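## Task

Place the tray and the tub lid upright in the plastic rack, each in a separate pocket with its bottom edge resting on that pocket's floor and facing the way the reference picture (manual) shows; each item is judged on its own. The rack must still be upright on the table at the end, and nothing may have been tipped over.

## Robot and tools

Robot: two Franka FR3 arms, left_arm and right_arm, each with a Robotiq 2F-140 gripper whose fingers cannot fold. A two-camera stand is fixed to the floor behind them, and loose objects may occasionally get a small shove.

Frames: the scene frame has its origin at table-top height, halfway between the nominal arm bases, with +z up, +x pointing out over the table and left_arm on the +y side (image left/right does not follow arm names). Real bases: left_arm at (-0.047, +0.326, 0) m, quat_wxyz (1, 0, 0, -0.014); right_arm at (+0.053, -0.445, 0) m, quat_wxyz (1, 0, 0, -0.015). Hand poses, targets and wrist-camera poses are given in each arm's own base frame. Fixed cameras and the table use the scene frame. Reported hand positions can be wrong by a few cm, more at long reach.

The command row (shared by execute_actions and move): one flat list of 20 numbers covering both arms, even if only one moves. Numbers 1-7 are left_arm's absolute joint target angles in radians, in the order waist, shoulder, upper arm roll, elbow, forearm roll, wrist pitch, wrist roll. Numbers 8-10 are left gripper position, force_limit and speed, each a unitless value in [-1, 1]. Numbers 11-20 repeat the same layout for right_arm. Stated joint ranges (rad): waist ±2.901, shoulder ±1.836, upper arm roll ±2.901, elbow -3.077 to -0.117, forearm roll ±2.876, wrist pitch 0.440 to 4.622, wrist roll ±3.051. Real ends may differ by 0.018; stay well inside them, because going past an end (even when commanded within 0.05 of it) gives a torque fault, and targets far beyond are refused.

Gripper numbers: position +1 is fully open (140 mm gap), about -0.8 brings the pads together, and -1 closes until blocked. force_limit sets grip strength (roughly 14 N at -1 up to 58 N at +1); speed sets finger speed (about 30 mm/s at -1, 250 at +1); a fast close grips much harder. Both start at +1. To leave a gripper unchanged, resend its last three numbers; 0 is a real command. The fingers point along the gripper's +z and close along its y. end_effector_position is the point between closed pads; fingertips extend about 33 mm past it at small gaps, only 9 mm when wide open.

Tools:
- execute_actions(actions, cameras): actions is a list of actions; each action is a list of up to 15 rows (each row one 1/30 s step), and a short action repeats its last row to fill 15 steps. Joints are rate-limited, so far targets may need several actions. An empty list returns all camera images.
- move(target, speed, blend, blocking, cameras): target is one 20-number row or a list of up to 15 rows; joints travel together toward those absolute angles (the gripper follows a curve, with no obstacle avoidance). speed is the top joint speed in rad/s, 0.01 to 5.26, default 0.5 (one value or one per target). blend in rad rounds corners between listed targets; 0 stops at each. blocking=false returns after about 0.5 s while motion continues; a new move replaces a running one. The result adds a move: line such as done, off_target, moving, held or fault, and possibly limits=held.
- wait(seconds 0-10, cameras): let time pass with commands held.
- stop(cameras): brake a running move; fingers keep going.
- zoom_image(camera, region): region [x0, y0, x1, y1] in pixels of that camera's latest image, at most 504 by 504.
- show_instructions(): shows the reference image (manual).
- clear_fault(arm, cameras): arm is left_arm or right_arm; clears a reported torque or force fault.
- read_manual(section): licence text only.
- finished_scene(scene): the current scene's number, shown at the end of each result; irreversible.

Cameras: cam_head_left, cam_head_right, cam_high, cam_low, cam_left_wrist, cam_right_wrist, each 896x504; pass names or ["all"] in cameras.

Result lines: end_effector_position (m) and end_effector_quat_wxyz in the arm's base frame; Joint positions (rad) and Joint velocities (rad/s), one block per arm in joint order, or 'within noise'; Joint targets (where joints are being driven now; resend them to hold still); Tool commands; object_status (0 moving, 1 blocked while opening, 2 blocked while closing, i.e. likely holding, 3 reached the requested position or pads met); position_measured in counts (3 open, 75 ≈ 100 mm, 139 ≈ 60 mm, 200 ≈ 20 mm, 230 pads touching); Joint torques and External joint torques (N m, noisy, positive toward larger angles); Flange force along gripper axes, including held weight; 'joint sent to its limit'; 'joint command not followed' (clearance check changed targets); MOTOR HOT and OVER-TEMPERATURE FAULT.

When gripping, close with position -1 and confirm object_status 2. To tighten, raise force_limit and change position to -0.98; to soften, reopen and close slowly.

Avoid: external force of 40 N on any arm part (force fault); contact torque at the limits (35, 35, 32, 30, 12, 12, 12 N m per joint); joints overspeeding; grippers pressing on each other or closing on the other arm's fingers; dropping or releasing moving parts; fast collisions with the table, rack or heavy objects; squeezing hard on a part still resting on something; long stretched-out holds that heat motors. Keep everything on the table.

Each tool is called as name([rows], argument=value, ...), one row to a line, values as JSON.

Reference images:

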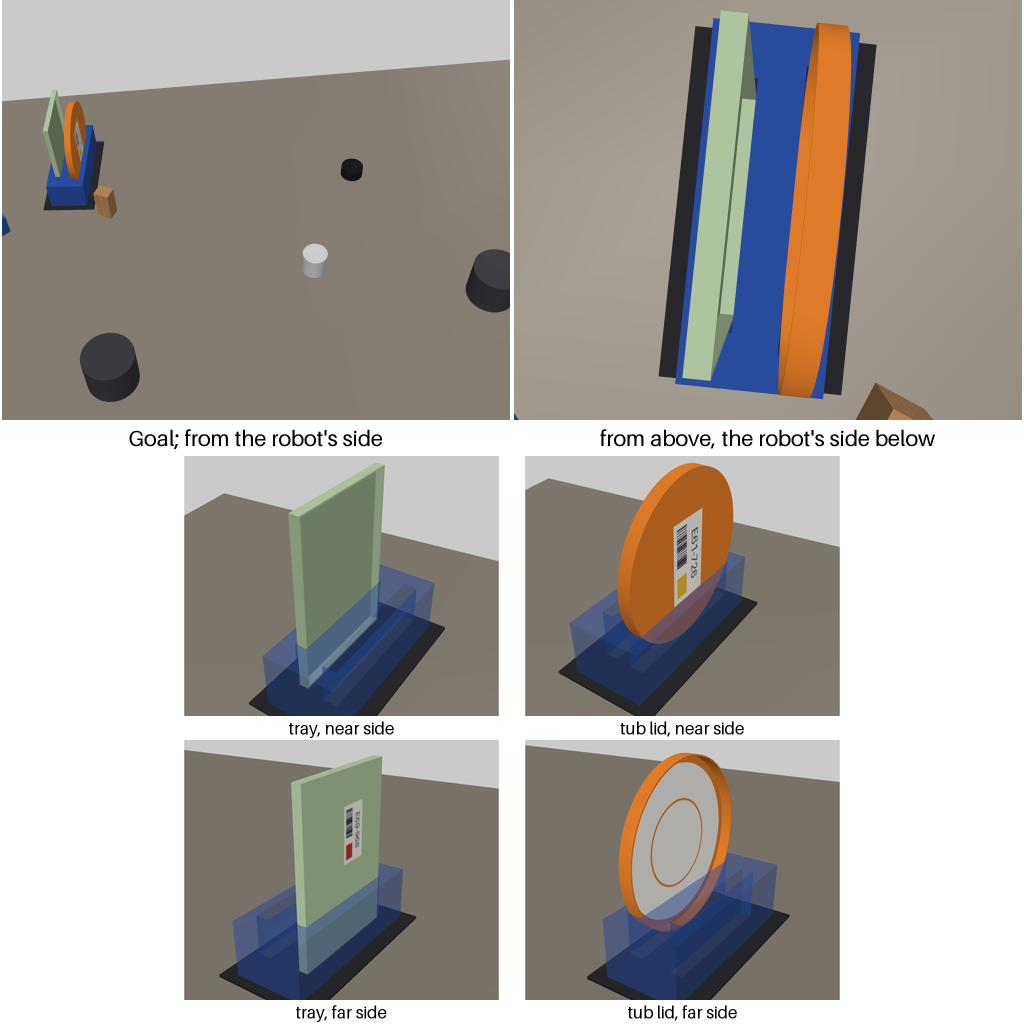

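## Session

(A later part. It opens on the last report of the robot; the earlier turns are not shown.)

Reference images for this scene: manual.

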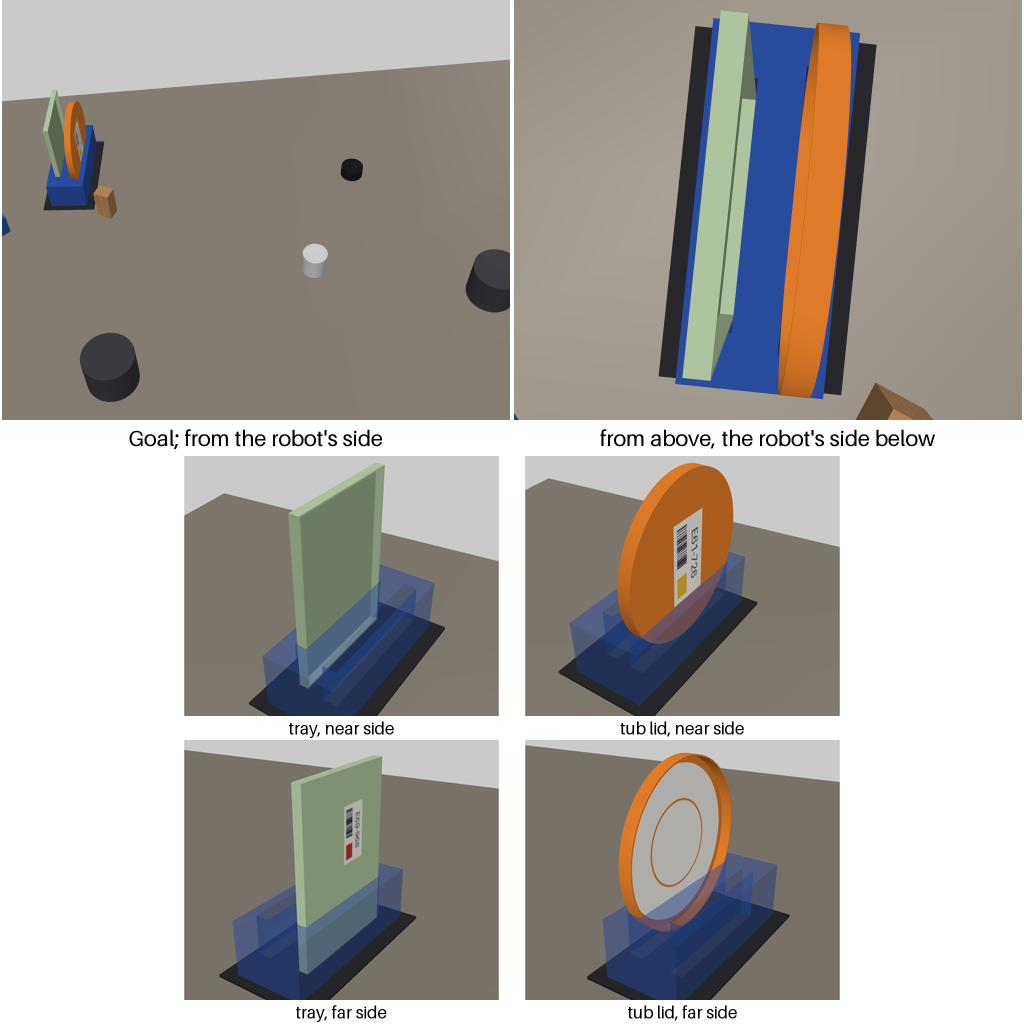

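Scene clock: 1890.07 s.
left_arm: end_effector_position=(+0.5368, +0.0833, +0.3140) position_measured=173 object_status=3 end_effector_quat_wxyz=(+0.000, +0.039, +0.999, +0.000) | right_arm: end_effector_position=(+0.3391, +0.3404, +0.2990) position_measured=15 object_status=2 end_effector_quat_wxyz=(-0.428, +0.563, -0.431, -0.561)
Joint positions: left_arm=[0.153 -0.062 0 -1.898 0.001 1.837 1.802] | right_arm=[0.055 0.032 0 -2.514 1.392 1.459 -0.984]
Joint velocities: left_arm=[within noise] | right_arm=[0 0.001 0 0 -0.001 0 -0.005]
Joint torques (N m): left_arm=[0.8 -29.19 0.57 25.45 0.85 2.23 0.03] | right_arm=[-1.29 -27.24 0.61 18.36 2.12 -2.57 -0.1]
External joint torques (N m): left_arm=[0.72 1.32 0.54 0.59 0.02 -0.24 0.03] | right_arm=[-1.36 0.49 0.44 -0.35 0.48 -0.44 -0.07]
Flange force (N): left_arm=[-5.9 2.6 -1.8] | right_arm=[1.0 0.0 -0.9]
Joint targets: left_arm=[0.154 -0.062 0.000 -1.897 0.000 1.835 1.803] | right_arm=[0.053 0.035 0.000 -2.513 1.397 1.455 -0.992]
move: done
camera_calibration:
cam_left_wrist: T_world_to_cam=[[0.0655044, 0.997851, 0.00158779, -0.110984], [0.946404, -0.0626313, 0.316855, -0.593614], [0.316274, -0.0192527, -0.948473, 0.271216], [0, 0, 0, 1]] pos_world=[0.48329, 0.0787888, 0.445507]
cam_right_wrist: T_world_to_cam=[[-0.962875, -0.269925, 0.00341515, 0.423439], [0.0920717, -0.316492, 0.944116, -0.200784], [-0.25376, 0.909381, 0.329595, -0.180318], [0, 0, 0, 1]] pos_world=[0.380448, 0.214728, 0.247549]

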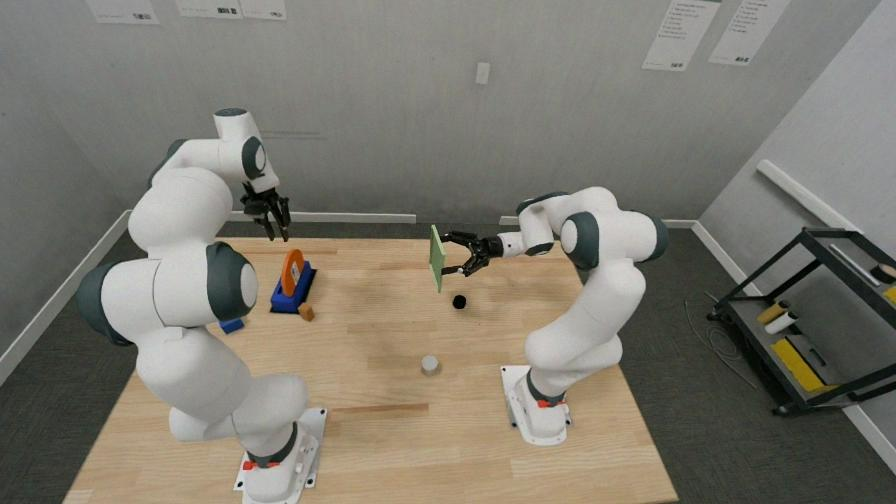

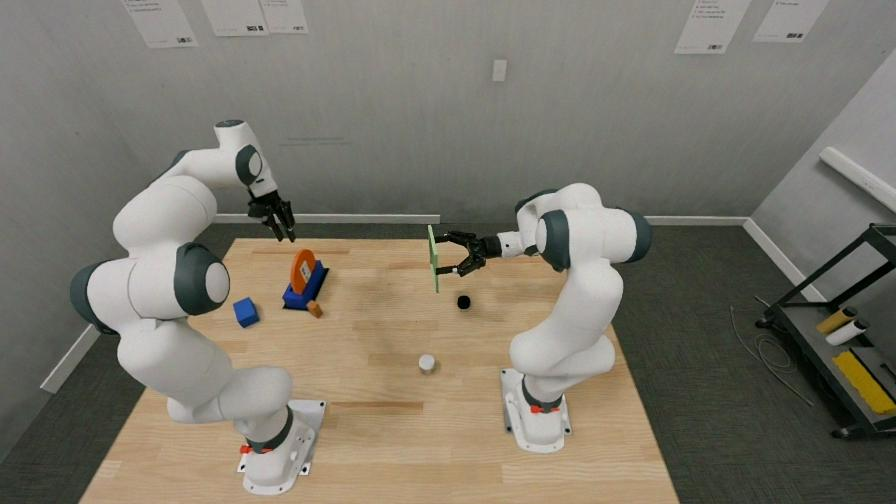

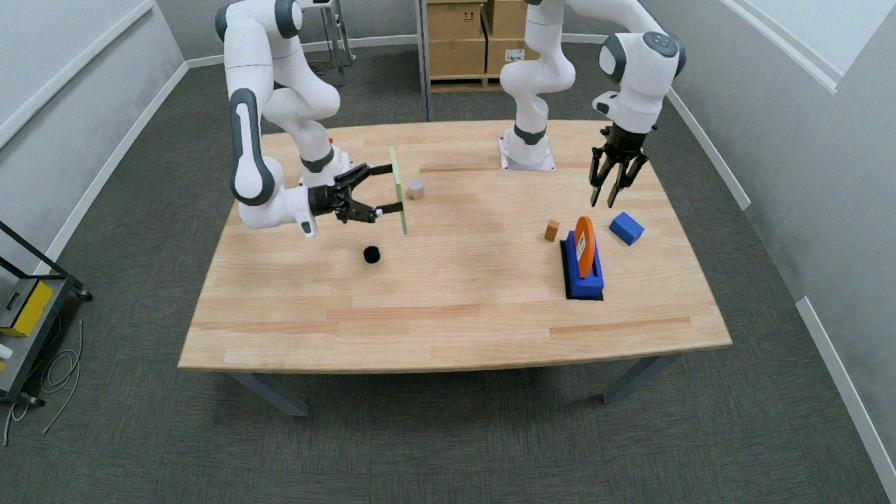

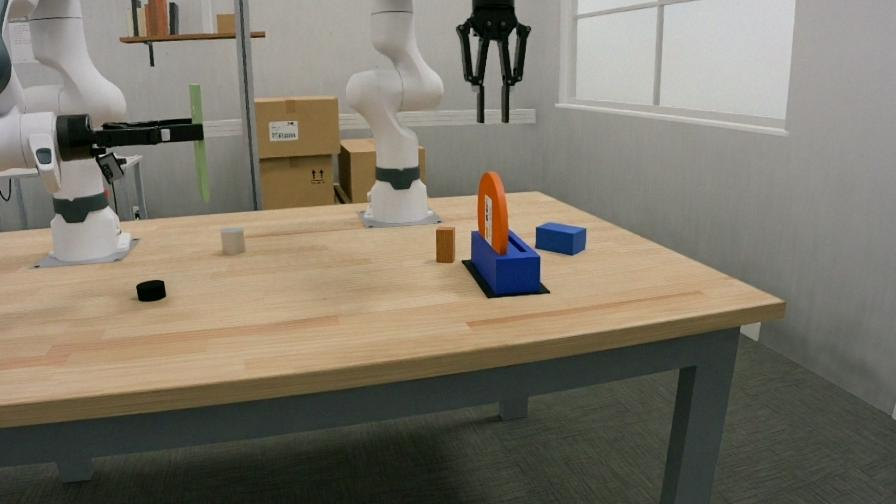

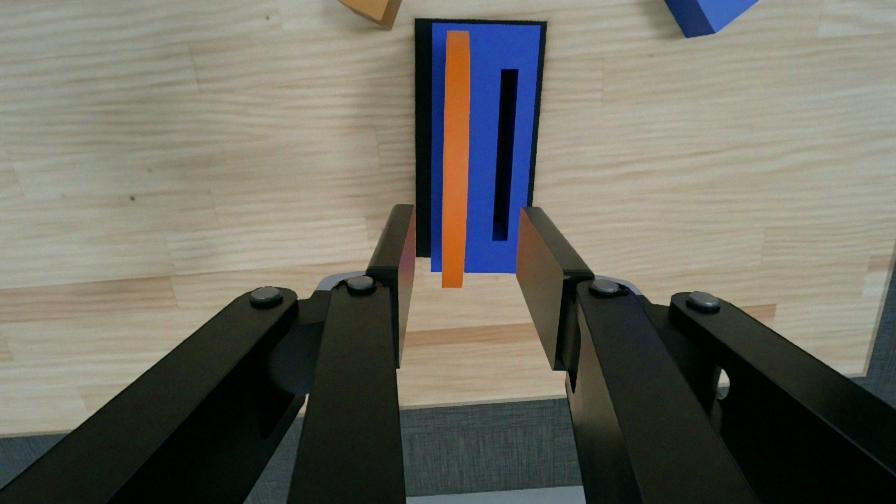

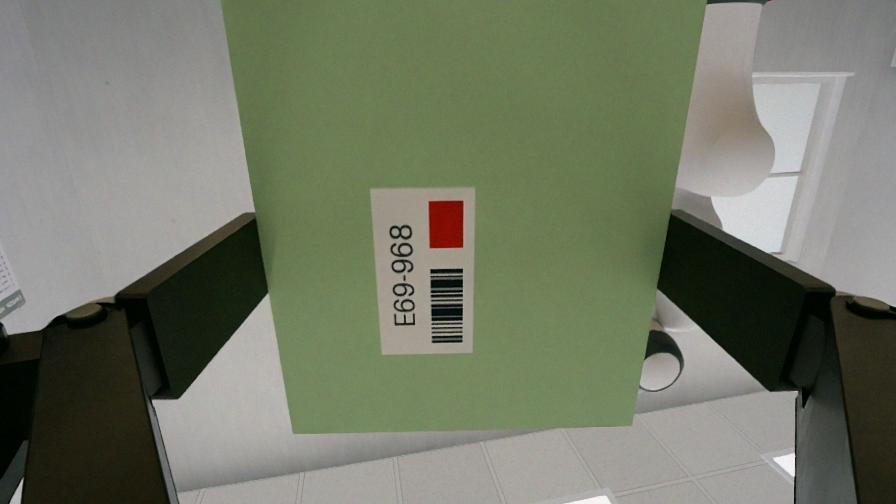

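move([
  [-0.30,0.3000,0,-1.18,0,1.48,1.95,1,-0.05,-0.5,0.0531,0.0348,0,-2.5132,1.397,1.455,-0.992,-1,-0.05,-1],
  [-0.7294,0.3457,0,-1.0975,0,1.4432,2.1720,1,-0.05,-0.5,0.0531,0.0348,0,-2.5132,1.397,1.455,-0.992,-1,-0.05,-1],
], speed=[0.6,0.35], blend=[0.1,0], cameras=["all"])

Scene clock: 1932.10 s.
left_arm: end_effector_position=(+0.4790, -0.4294, +0.4157) position_measured=3 object_status=3 end_effector_quat_wxyz=(+0.002, +0.616, +0.788, +0.000) | right_arm: end_effector_position=(+0.3391, +0.3404, +0.2990) position_measured=15 object_status=2 end_effector_quat_wxyz=(-0.428, +0.563, -0.431, -0.560)
Joint positions: left_arm=[-0.73 0.343 -0.001 -1.099 0.001 1.446 2.167] | right_arm=[0.055 0.032 0 -2.514 1.392 1.459 -0.986]
Joint velocities: left_arm=[0 0 0 0 0.001 0 0.006] | right_arm=[within noise]
Joint torques (N m): left_arm=[0.73 -39.89 1.2 23.64 0.87 2.23 0.12] | right_arm=[-1.24 -27.25 0.66 18.45 2.1 -2.57 -0.18]
External joint torques (N m): left_arm=[0.58 2.3 0.78 0.6 -0.01 -0.22 0.12] | right_arm=[-1.34 0.37 0.47 -0.17 0.47 -0.44 -0.15]
Flange force (N): left_arm=[-12.7 10.2 -7.9] | right_arm=[0.9 -0.2 -0.9]
Joint targets: left_arm=[-0.729 0.346 0.000 -1.097 0.000 1.443 2.172] | right_arm=[0.053 0.035 0.000 -2.513 1.397 1.455 -0.992]
move: done
camera_calibration:
cam_left_wrist: T_world_to_cam=[[0.967253, 0.253797, 0.00283612, -0.347778], [0.239697, -0.917075, 0.318619, -0.632327], [0.0834656, -0.307506, -0.947879, 0.363496], [0, 0, 0, 1]] pos_world=[0.457617, -0.379849, 0.547008]
cam_right_wrist: T_world_to_cam=[[-0.962874, -0.269945, 0.00162373, 0.423985], [0.0904304, -0.316879, 0.944145, -0.200186], [-0.254353, 0.90924, 0.329526, -0.180052], [0, 0, 0, 1]] pos_world=[0.38055, 0.214728, 0.247648]

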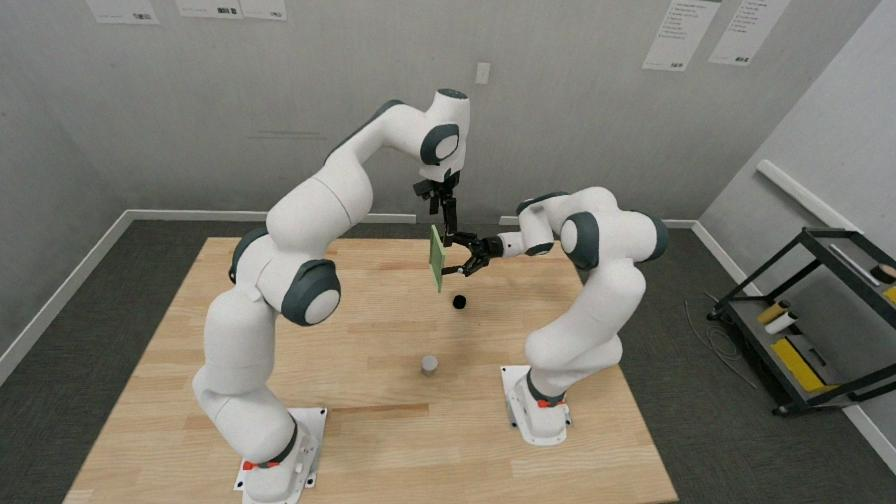

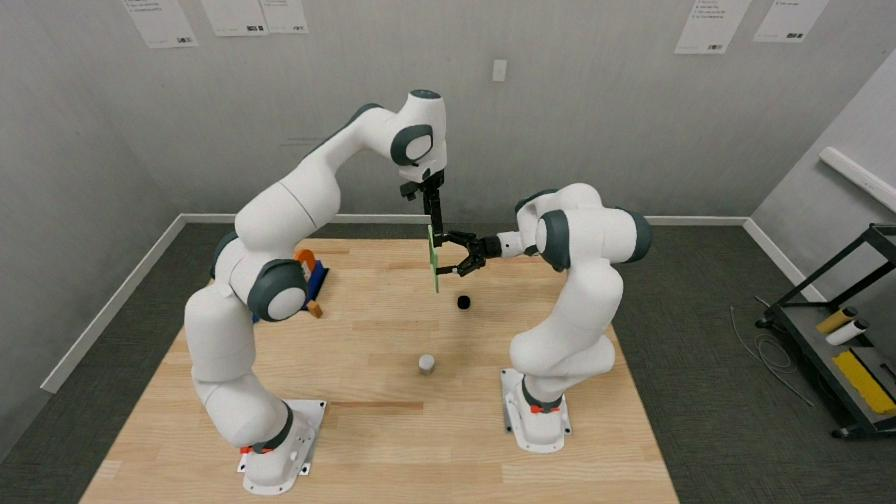

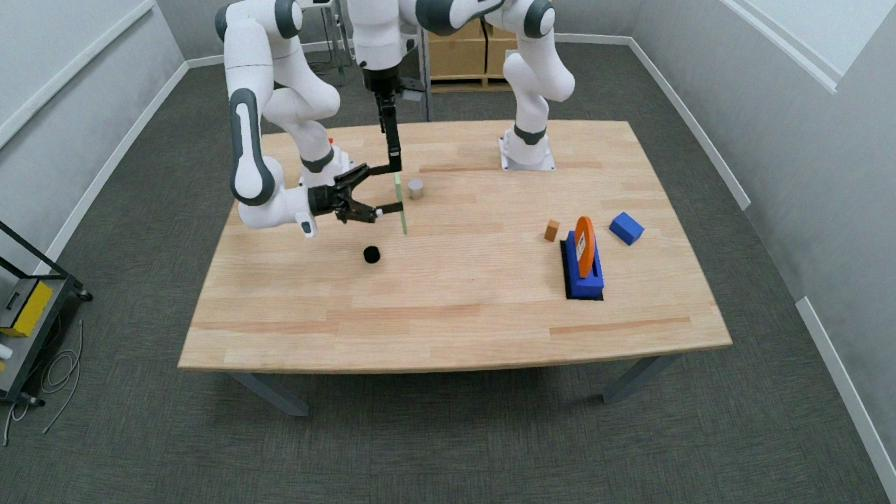

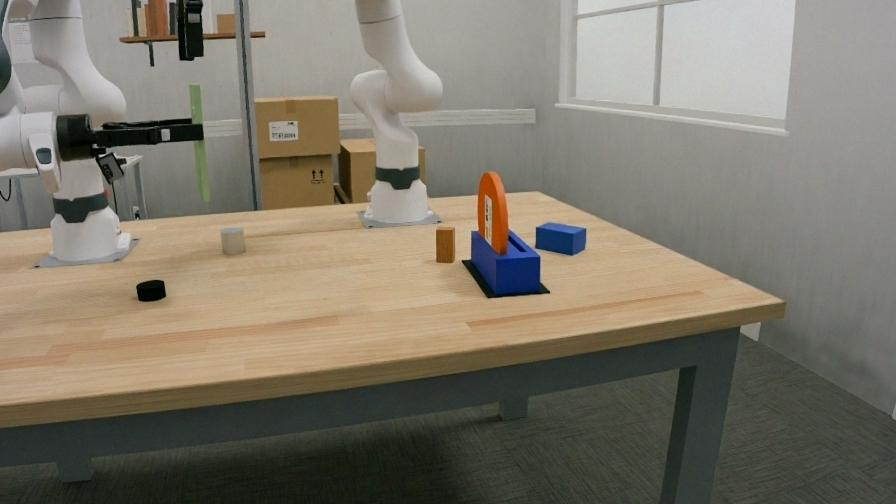

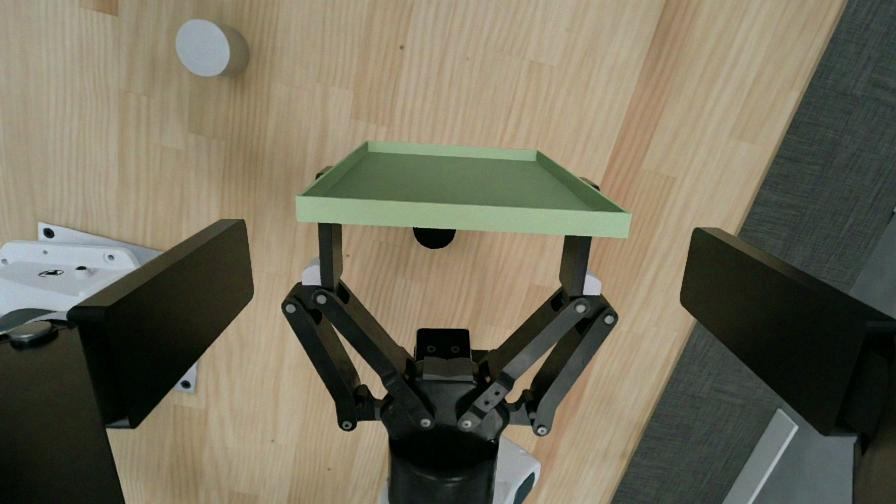

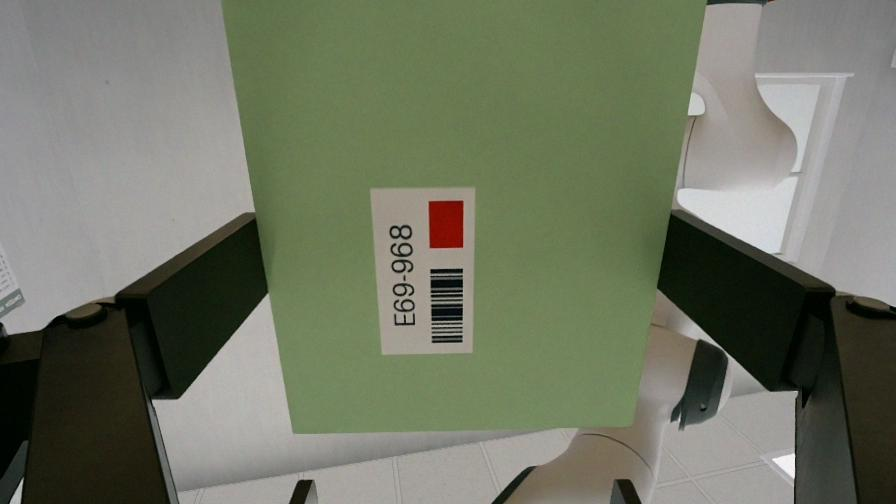

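move(target=[-0.7290,0.2832,0,-1.2951,0,1.5782,2.2020,1,-0.05,-0.5,0.0531,0.0348,0,-2.5132,1.397,1.455,-0.992,-1,-0.05,-1], speed=0.12, cameras=["cam_left_wrist"])

zoom_image(camera="cam_left_wrist", region=[220, 120, 720, 400])

Scene clock: 1967.77 s.
left_arm: end_effector_position=(+0.4764, -0.4269, +0.3737) position_measured=3 object_status=3 end_effector_quat_wxyz=(-0.002, +0.628, +0.778, +0.000) | right_arm: end_effector_position=(+0.3391, +0.3403, +0.2990) position_measured=15 object_status=2 end_effector_quat_wxyz=(-0.428, +0.563, -0.431, -0.560)
Joint positions: left_arm=[-0.73 0.285 -0.001 -1.293 0.001 1.575 2.197] | right_arm=[0.055 0.033 0 -2.514 1.392 1.459 -0.986]
Joint velocities: left_arm=[0.001 0 0 0.001 0 0.003 0.005] | right_arm=[within noise]
Joint torques (N m): left_arm=[0.78 -40.44 1.16 23.76 0.89 2.8 0.23] | right_arm=[-1.15 -27.45 0.7 18.36 2.12 -2.59 -0.15]
External joint torques (N m): left_arm=[0.73 1.03 0.86 -0.28 0 0.36 0.23] | right_arm=[-1.27 0.39 0.48 -0.36 0.48 -0.45 -0.12]
Flange force (N): left_arm=[-0.6 2.5 1.3] | right_arm=[0.8 0.3 -0.6]
Joint targets: left_arm=[-0.729 0.283 0.000 -1.295 0.000 1.578 2.202] | right_arm=[0.053 0.035 0.000 -2.513 1.397 1.455 -0.992]
move: done
camera_calibration:
cam_left_wrist: T_world_to_cam=[[0.974597, 0.223965, -0.00086146, -0.360554], [0.212956, -0.925485, 0.313252, -0.604908], [0.0693604, -0.305478, -0.94967, 0.332987], [0, 0, 0, 1]] pos_world=[0.457118, -0.377362, 0.505406]
Images, in order (width x height): cam_left_wrist 896x504.

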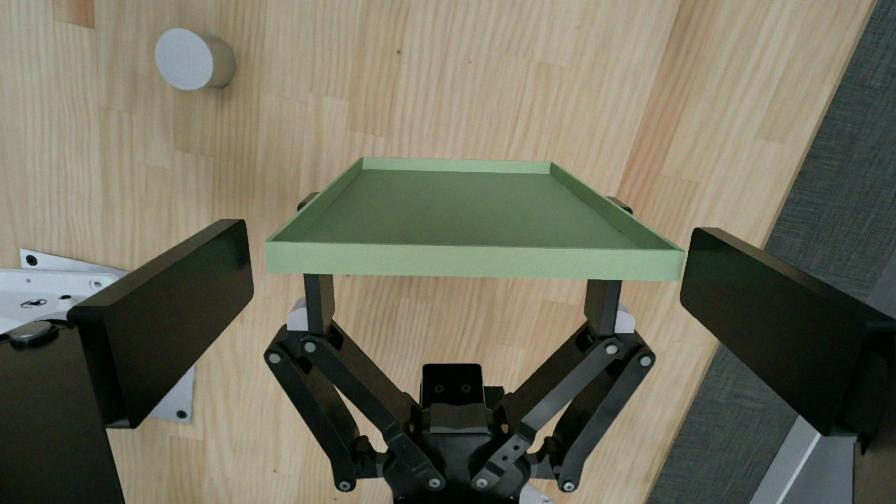

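Scaled by 1.008 from the camera's 896x504 image, which has a finer 1280x720 frame.

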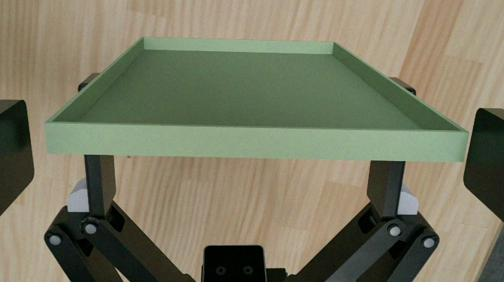

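move(target=[-0.7255,0.2881,0,-1.2880,0,1.5761,2.2045,1,-0.05,-0.5,0.0531,0.0348,0,-2.5132,1.397,1.455,-0.992,-1,-0.05,-1], speed=0.05, cameras=["cam_left_wrist"])

zoom_image(camera="cam_left_wrist", region=[220, 120, 720, 400])

Scene clock: 1984.70 s.
left_arm: end_effector_position=(+0.4788, -0.4259, +0.3755) position_measured=3 object_status=3 end_effector_quat_wxyz=(+0.001, +0.628, +0.779, +0.000) | right_arm: end_effector_position=(+0.3391, +0.3403, +0.2990) position_measured=15 object_status=2 end_effector_quat_wxyz=(-0.428, +0.563, -0.431, -0.560)
Joint positions: left_arm=[-0.727 0.285 -0.001 -1.29 0.001 1.576 2.2] | right_arm=[0.055 0.033 0 -2.514 1.392 1.459 -0.986]
Joint velocities: left_arm=[-0.001 0 0.001 0 0 0 0.004] | right_arm=[within noise]
Joint torques (N m): left_arm=[0.77 -38.8 1.1 24.37 0.89 2.5 0.11] | right_arm=[-1.16 -27.39 0.64 18.41 2.1 -2.57 -0.18]
External joint torques (N m): left_arm=[0.75 2.59 0.82 0.37 0.01 0.05 0.11] | right_arm=[-1.3 0.24 0.4 -0.26 0.47 -0.44 -0.15]
Flange force (N): left_arm=[-9.4 8.7 -3.5] | right_arm=[0.6 0.4 -0.8]
Joint targets: left_arm=[-0.726 0.288 0.000 -1.288 0.000 1.576 2.205] | right_arm=[0.053 0.035 0.000 -2.513 1.397 1.455 -0.992]
move: done
camera_calibration:
cam_left_wrist: T_world_to_cam=[[0.974426, 0.224701, 0.0017444, -0.363689], [0.212597, -0.924394, 0.316698, -0.605697], [0.0727748, -0.308228, -0.948525, 0.33162], [0, 0, 0, 1]] pos_world=[0.459024, -0.375967, 0.507007]
Images, in order (width x height): cam_left_wrist 896x504.

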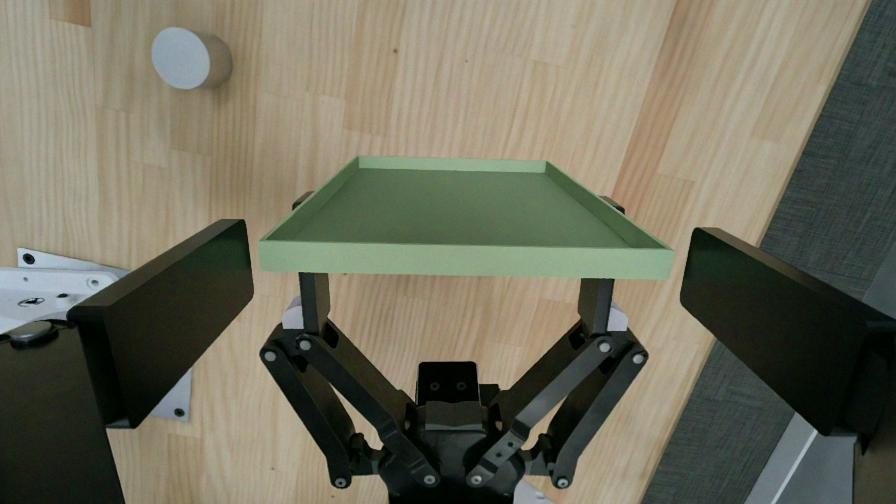

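Scaled by 1.008 from the camera's 896x504 image, which has a finer 1280x720 frame.

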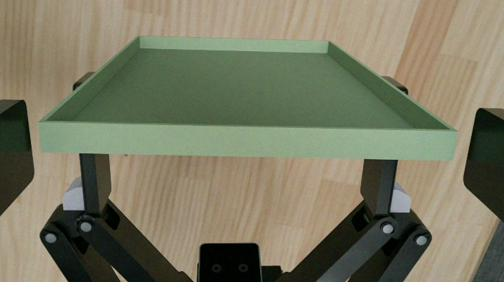

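move(target=[-0.7255,0.2682,0,-1.3946,0,1.6628,2.2045,1,-0.05,-0.5,0.0531,0.0348,0,-2.5132,1.397,1.455,-0.992,-1,-0.05,-1], speed=0.06, cameras=["cam_left_wrist","cam_low"])

zoom_image(camera="cam_low", region=[50, 10, 250, 220])

Scene clock: 1994.33 s.
left_arm: end_effector_position=(+0.4788, -0.4260, +0.3434) position_measured=3 object_status=3 end_effector_quat_wxyz=(-0.002, +0.628, +0.778, +0.000) | right_arm: end_effector_position=(+0.3391, +0.3403, +0.2990) position_measured=15 object_status=2 end_effector_quat_wxyz=(-0.428, +0.563, -0.431, -0.560)
Joint positions: left_arm=[-0.727 0.27 -0.001 -1.393 0.001 1.66 2.201] | right_arm=[0.055 0.033 0 -2.514 1.392 1.459 -0.986]
Joint velocities: left_arm=[0.001 0.001 0 -0.001 -0.001 0.004 0.001] | right_arm=[within noise]
Joint torques (N m): left_arm=[0.75 -40.26 1.07 24.23 0.9 2.79 0.23] | right_arm=[-1.09 -27.38 0.64 18.4 2.11 -2.57 -0.18]
External joint torques (N m): left_arm=[0.59 1.13 0.7 -0.22 0 0.35 0.23] | right_arm=[-1.18 0.16 0.45 -0.18 0.49 -0.45 -0.15]
Flange force (N): left_arm=[-1.2 2.7 1.1] | right_arm=[0.4 0.3 -0.6]
Joint targets: left_arm=[-0.726 0.268 0.000 -1.395 0.000 1.663 2.205] | right_arm=[0.053 0.035 0.000 -2.513 1.397 1.455 -0.992]
move: done
camera_calibration:
cam_left_wrist: T_world_to_cam=[[0.974591, 0.223989, -0.000789792, -0.363166], [0.212946, -0.92544, 0.313391, -0.595047], [0.0694651, -0.305596, -0.949624, 0.304237], [0, 0, 0, 1]] pos_world=[0.459518, -0.376362, 0.475106]
Images, in order (width x height): cam_low 896x504, cam_left_wrist 896x504.

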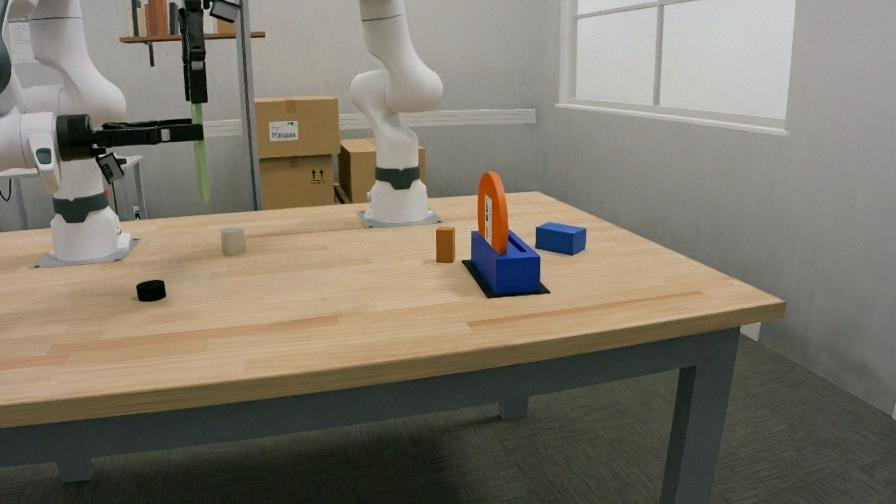

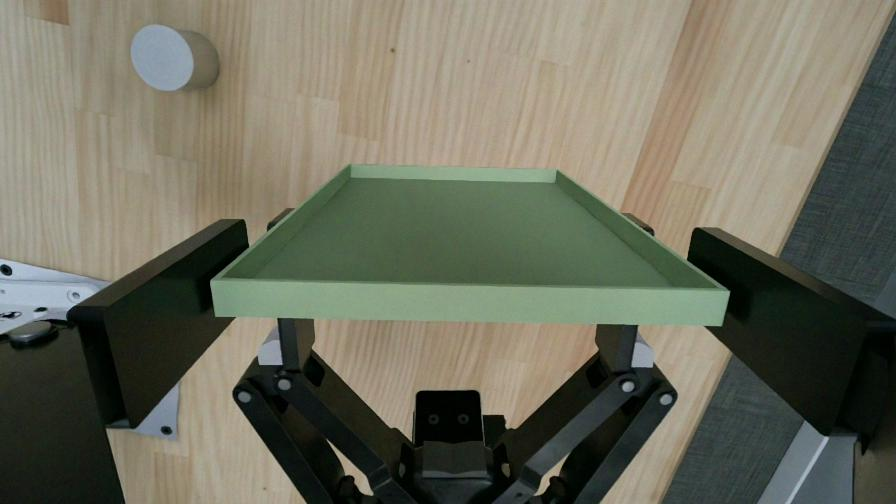

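Scaled by 2.400 from the camera's 896x504 image, which has a finer 1280x720 frame.

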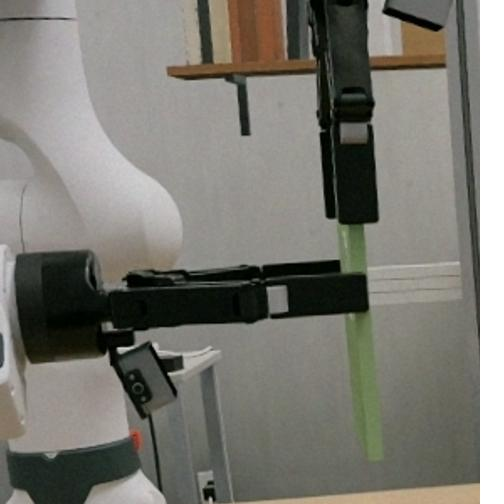

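move(target=[-0.7255,0.2682,0,-1.3946,0,1.6628,2.2045,-1,-0.05,-1,0.0531,0.0348,0,-2.5132,1.397,1.455,-0.992,-1,-0.05,-1], speed=0.02, cameras=["cam_left_wrist"])

wait(seconds=0.5)

Scene clock: 2007.60 s.
left_arm: end_effector_position=(+0.4787, -0.4263, +0.3440) position_measured=14 object_status=0 end_effector_quat_wxyz=(-0.001, +0.628, +0.778, +0.000) | right_arm: end_effector_position=(+0.3398, +0.3402, +0.2992) position_measured=15 object_status=2 end_effector_quat_wxyz=(-0.429, +0.563, -0.431, -0.560)
Joint positions: left_arm=[-0.727 0.269 -0.001 -1.393 0 1.661 2.201] | right_arm=[0.054 0.033 0 -2.514 1.394 1.459 -0.987]
Joint torques (N m): left_arm=[0.86 -39.82 1.2 24.3 1.07 2.79 0.16] | right_arm=[-0.81 -27.69 0.69 18.04 1.84 -2.56 -0.18]
External joint torques (N m): left_arm=[0.8 1.61 0.9 -0.15 0.19 0.34 0.16] | right_arm=[-0.93 -0.04 0.48 -0.63 0.21 -0.43 -0.15]
Flange force (N): left_arm=[-2.9 4.1 0.7] | right_arm=[-0.2 2.2 -0.4]
Joint targets: left_arm=[-0.726 0.268 0.000 -1.395 0.000 1.663 2.205] | right_arm=[0.053 0.035 0.000 -2.513 1.397 1.455 -0.992]
move: done
camera_calibration:
cam_left_wrist: T_world_to_cam=[[0.974663, 0.223677, -0.000495389, -0.363217], [0.212452, -0.925053, 0.314867, -0.595679], [0.0699703, -0.306994, -0.949136, 0.303673], [0, 0, 0, 1]] pos_world=[0.459319, -0.376565, 0.475606]
Images, in order (width x height): cam_left_wrist 896x504.

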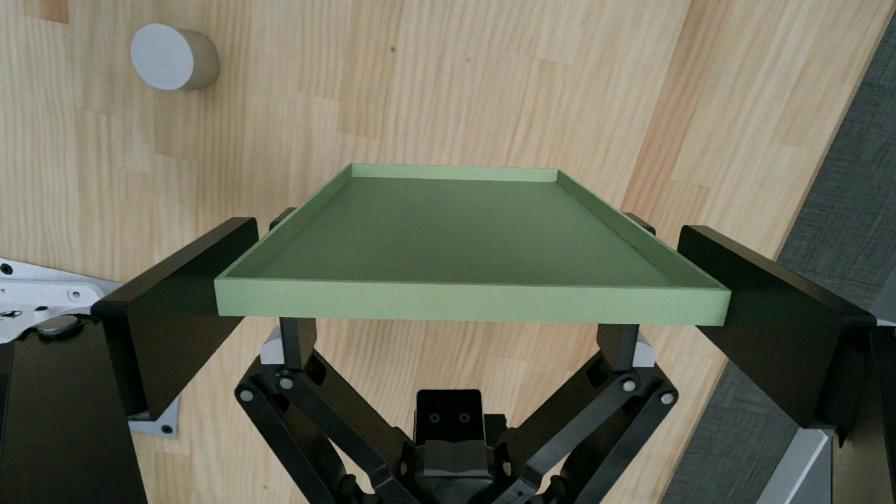

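Scene clock: 2008.10 s.
left_arm: end_effector_position=(+0.4787, -0.4263, +0.3440) position_measured=14 object_status=2 end_effector_quat_wxyz=(-0.001, +0.628, +0.778, +0.000) | right_arm: end_effector_position=(+0.3398, +0.3402, +0.2992) position_measured=15 object_status=2 end_effector_quat_wxyz=(-0.429, +0.563, -0.431, -0.560)
Joint positions: left_arm=[-0.727 0.269 -0.001 -1.393 0 1.661 2.201] | right_arm=[0.054 0.033 0 -2.514 1.394 1.459 -0.987]
Joint torques (N m): left_arm=[0.87 -39.87 1.16 24.25 1.07 2.77 0.16] | right_arm=[-0.77 -27.67 0.72 18 1.83 -2.55 -0.07]
External joint torques (N m): left_arm=[0.67 1.49 0.75 -0.18 0.18 0.33 0.16] | right_arm=[-0.81 -0.04 0.58 -0.65 0.19 -0.43 -0.04]
Flange force (N): left_arm=[-2.5 3.6 0.8] | right_arm=[-0.4 2.1 -0.1]
Joint targets: left_arm=[-0.726 0.268 0.000 -1.395 0.000 1.663 2.205] | right_arm=[0.053 0.035 0.000 -2.513 1.397 1.455 -0.992]
Tool commands: left_gripper/position=-1.0 left_gripper/force_limit=-0.05 left_gripper/speed=-1.0 right_gripper/position=-1.0 right_gripper/force_limit=-0.05 right_gripper/speed=-1.0
wait: 0.50 s; at rest by 0.17 s

move([
  [-0.7255,0.2682,0,-1.3946,0,1.6628,2.2045,-1,-0.05,-1,0.0531,0.0348,0,-2.5132,1.397,1.455,-0.992,1,-0.05,-1],
  [-0.7255,0.2682,0,-1.3946,0,1.6628,2.2045,-1,-0.05,-1,-0.0227,0.0534,0,-2.4921,1.3332,1.4126,-0.9940,1,-0.05,-1],
], speed=[0.05,0.04], cameras=["cam_left_wrist","cam_right_wrist","cam_low"])

Scene clock: 2065.63 s.
left_arm: end_effector_position=(+0.4787, -0.4263, +0.3438) position_measured=14 object_status=2 end_effector_quat_wxyz=(-0.001, +0.628, +0.778, +0.000) | right_arm: end_effector_position=(+0.3479, +0.3123, +0.2996) position_measured=3 object_status=3 end_effector_quat_wxyz=(-0.430, +0.560, -0.433, -0.561)
Joint positions: left_arm=[-0.727 0.269 -0.001 -1.393 0 1.661 2.201] | right_arm=[-0.021 0.051 0 -2.493 1.338 1.416 -0.988]
Joint velocities: left_arm=[within noise] | right_arm=[-0.001 0 0 0 -0.003 -0.005 0]
Joint torques (N m): left_arm=[0.75 -40.05 1.12 24.52 0.9 2.74 0.18] | right_arm=[-1.21 -27.47 0.73 18.06 1.39 -2.51 -0.2]
External joint torques (N m): left_arm=[0.64 1.35 0.78 0.06 0.01 0.3 0.18] | right_arm=[-1.37 0.61 0.42 -0.39 -0.31 -0.36 -0.18]
Flange force (N): left_arm=[-3.2 4.1 0.0] | right_arm=[1.6 0.5 -2.5]
Joint targets: left_arm=[-0.726 0.268 0.000 -1.395 0.000 1.663 2.205] | right_arm=[-0.023 0.053 0.000 -2.492 1.333 1.413 -0.994]
move: done
camera_calibration:
cam_left_wrist: T_world_to_cam=[[0.974641, 0.223774, -0.000505907, -0.363285], [0.212554, -0.925059, 0.31478, -0.595552], [0.0699717, -0.306905, -0.949164, 0.303553], [0, 0, 0, 1]] pos_world=[0.459419, -0.376465, 0.475406]
cam_right_wrist: T_world_to_cam=[[-0.964747, -0.263147, 0.00422035, 0.422605], [0.0918363, -0.321575, 0.94242, -0.208875], [-0.246638, 0.909584, 0.334404, -0.156664], [0, 0, 0, 1]] pos_world=[0.38825, 0.186538, 0.247453]
Images, in order (width x height): cam_low 896x504, cam_left_wrist 896x504, cam_right_wrist 896x504.

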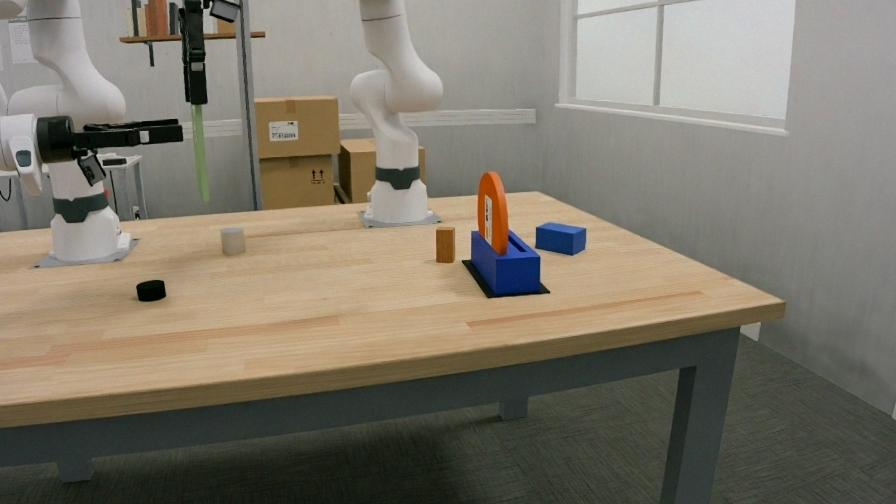

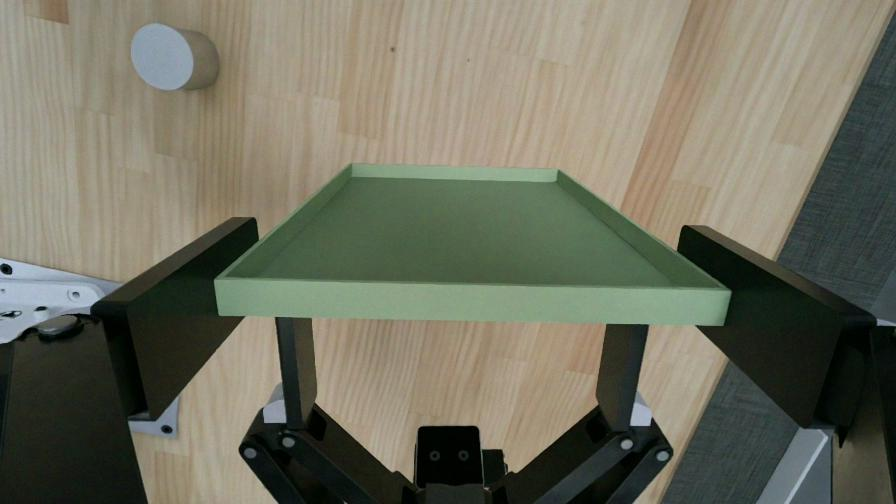

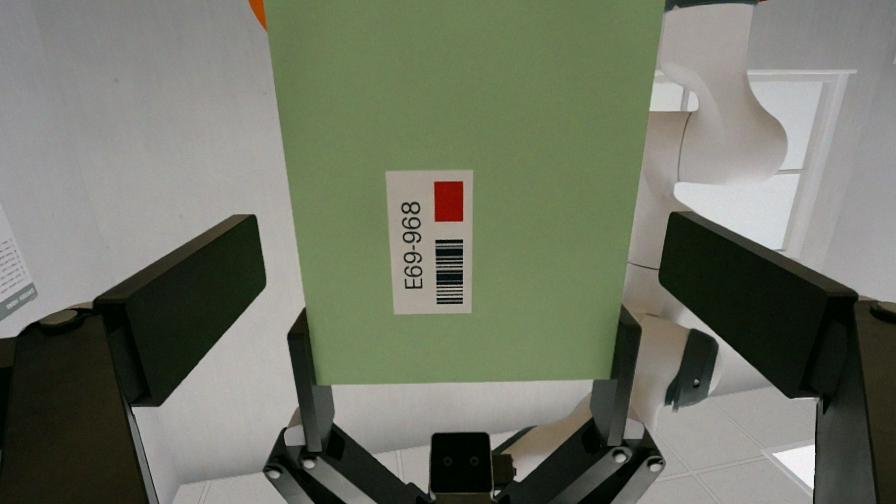

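move([
  [-0.7255,0.3369,0,-1.1106,0,1.4475,2.2045,-1,-0.05,-1,-0.2325,0.1366,0,-2.377,1.1596,1.2882,-1.0019,1,-0.05,-1],
  [0.3141,0.0644,0,-1.4868,0,1.5513,0.3996,-1,-0.05,-1,-0.2325,0.1366,0,-2.377,1.1596,1.2882,-1.0019,1,-0.05,-1],
], speed=[0.1,0.4], blend=[0.03,0], cameras=["cam_left_wrist","cam_low","cam_head_right"])

Scene clock: 2102.97 s.
left_arm: end_effector_position=(+0.5445, +0.1774, +0.4134) position_measured=14 object_status=2 end_effector_quat_wxyz=(-0.002, -0.675, +0.738, +0.001) | right_arm: end_effector_position=(+0.3702, +0.2248, +0.2992) position_measured=3 object_status=3 end_effector_quat_wxyz=(-0.430, +0.560, -0.432, -0.561)
Joint positions: left_arm=[0.314 0.067 0.001 -1.486 0 1.549 0.405] | right_arm=[-0.231 0.134 0 -2.378 1.164 1.291 -0.996]
Joint velocities: left_arm=[0.001 -0.001 0.001 0.001 -0.001 -0.001 -0.006] | right_arm=[within noise]
Joint torques (N m): left_arm=[0.38 -33.6 0.25 23.95 0.75 2.93 -0.1] | right_arm=[-1.09 -30.11 0.9 17.88 1.54 -2.45 -0.15]
External joint torques (N m): left_arm=[0.28 0.52 0.1 -0.04 0 0.38 -0.1] | right_arm=[-1.17 0.58 0.39 -0.34 -0.36 -0.3 -0.12]
Flange force (N): left_arm=[-0.7 -1.1 0.8] | right_arm=[1.3 0.8 -2.0]
Joint targets: left_arm=[0.314 0.064 0.000 -1.487 0.000 1.551 0.400] | right_arm=[-0.233 0.137 0.000 -2.377 1.160 1.288 -1.002]
move: done
camera_calibration:
cam_left_wrist: T_world_to_cam=[[-0.997004, 0.0772285, 0.00428711, 0.535141], [0.0746424, 0.946128, 0.315072, -0.330053], [0.0202764, 0.314448, -0.949058, 0.467003], [0, 0, 0, 1]] pos_world=[0.548704, 0.124096, 0.54491]
Images, in order (width x height): cam_head_right 896x504, cam_low 896x504, cam_left_wrist 896x504.

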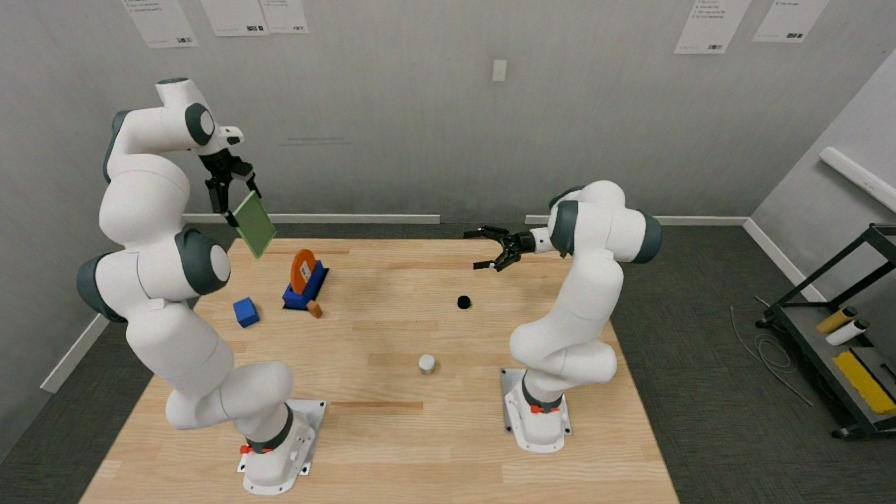

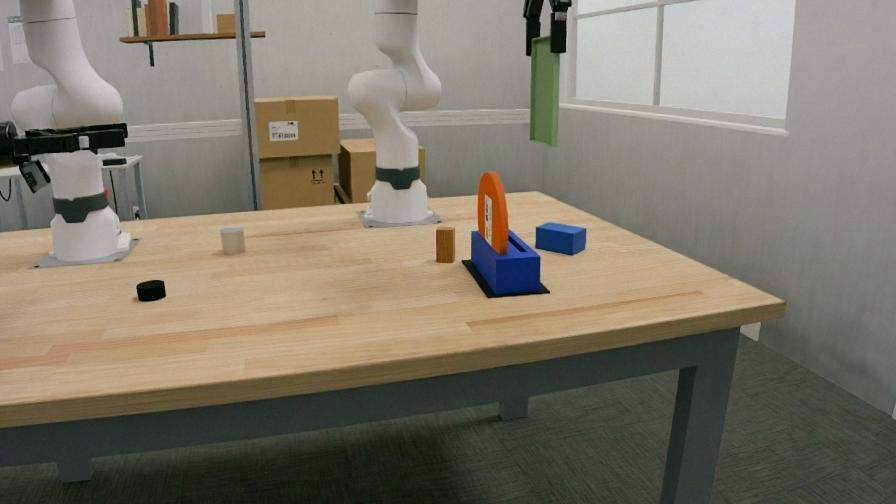

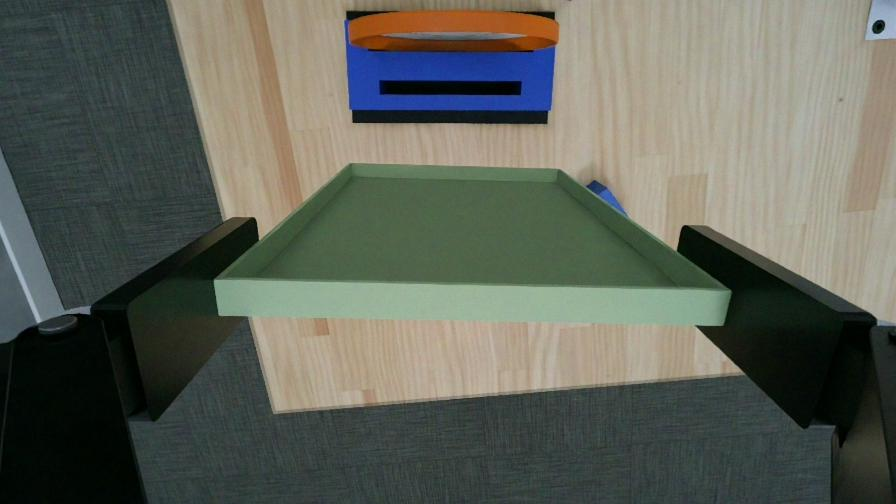

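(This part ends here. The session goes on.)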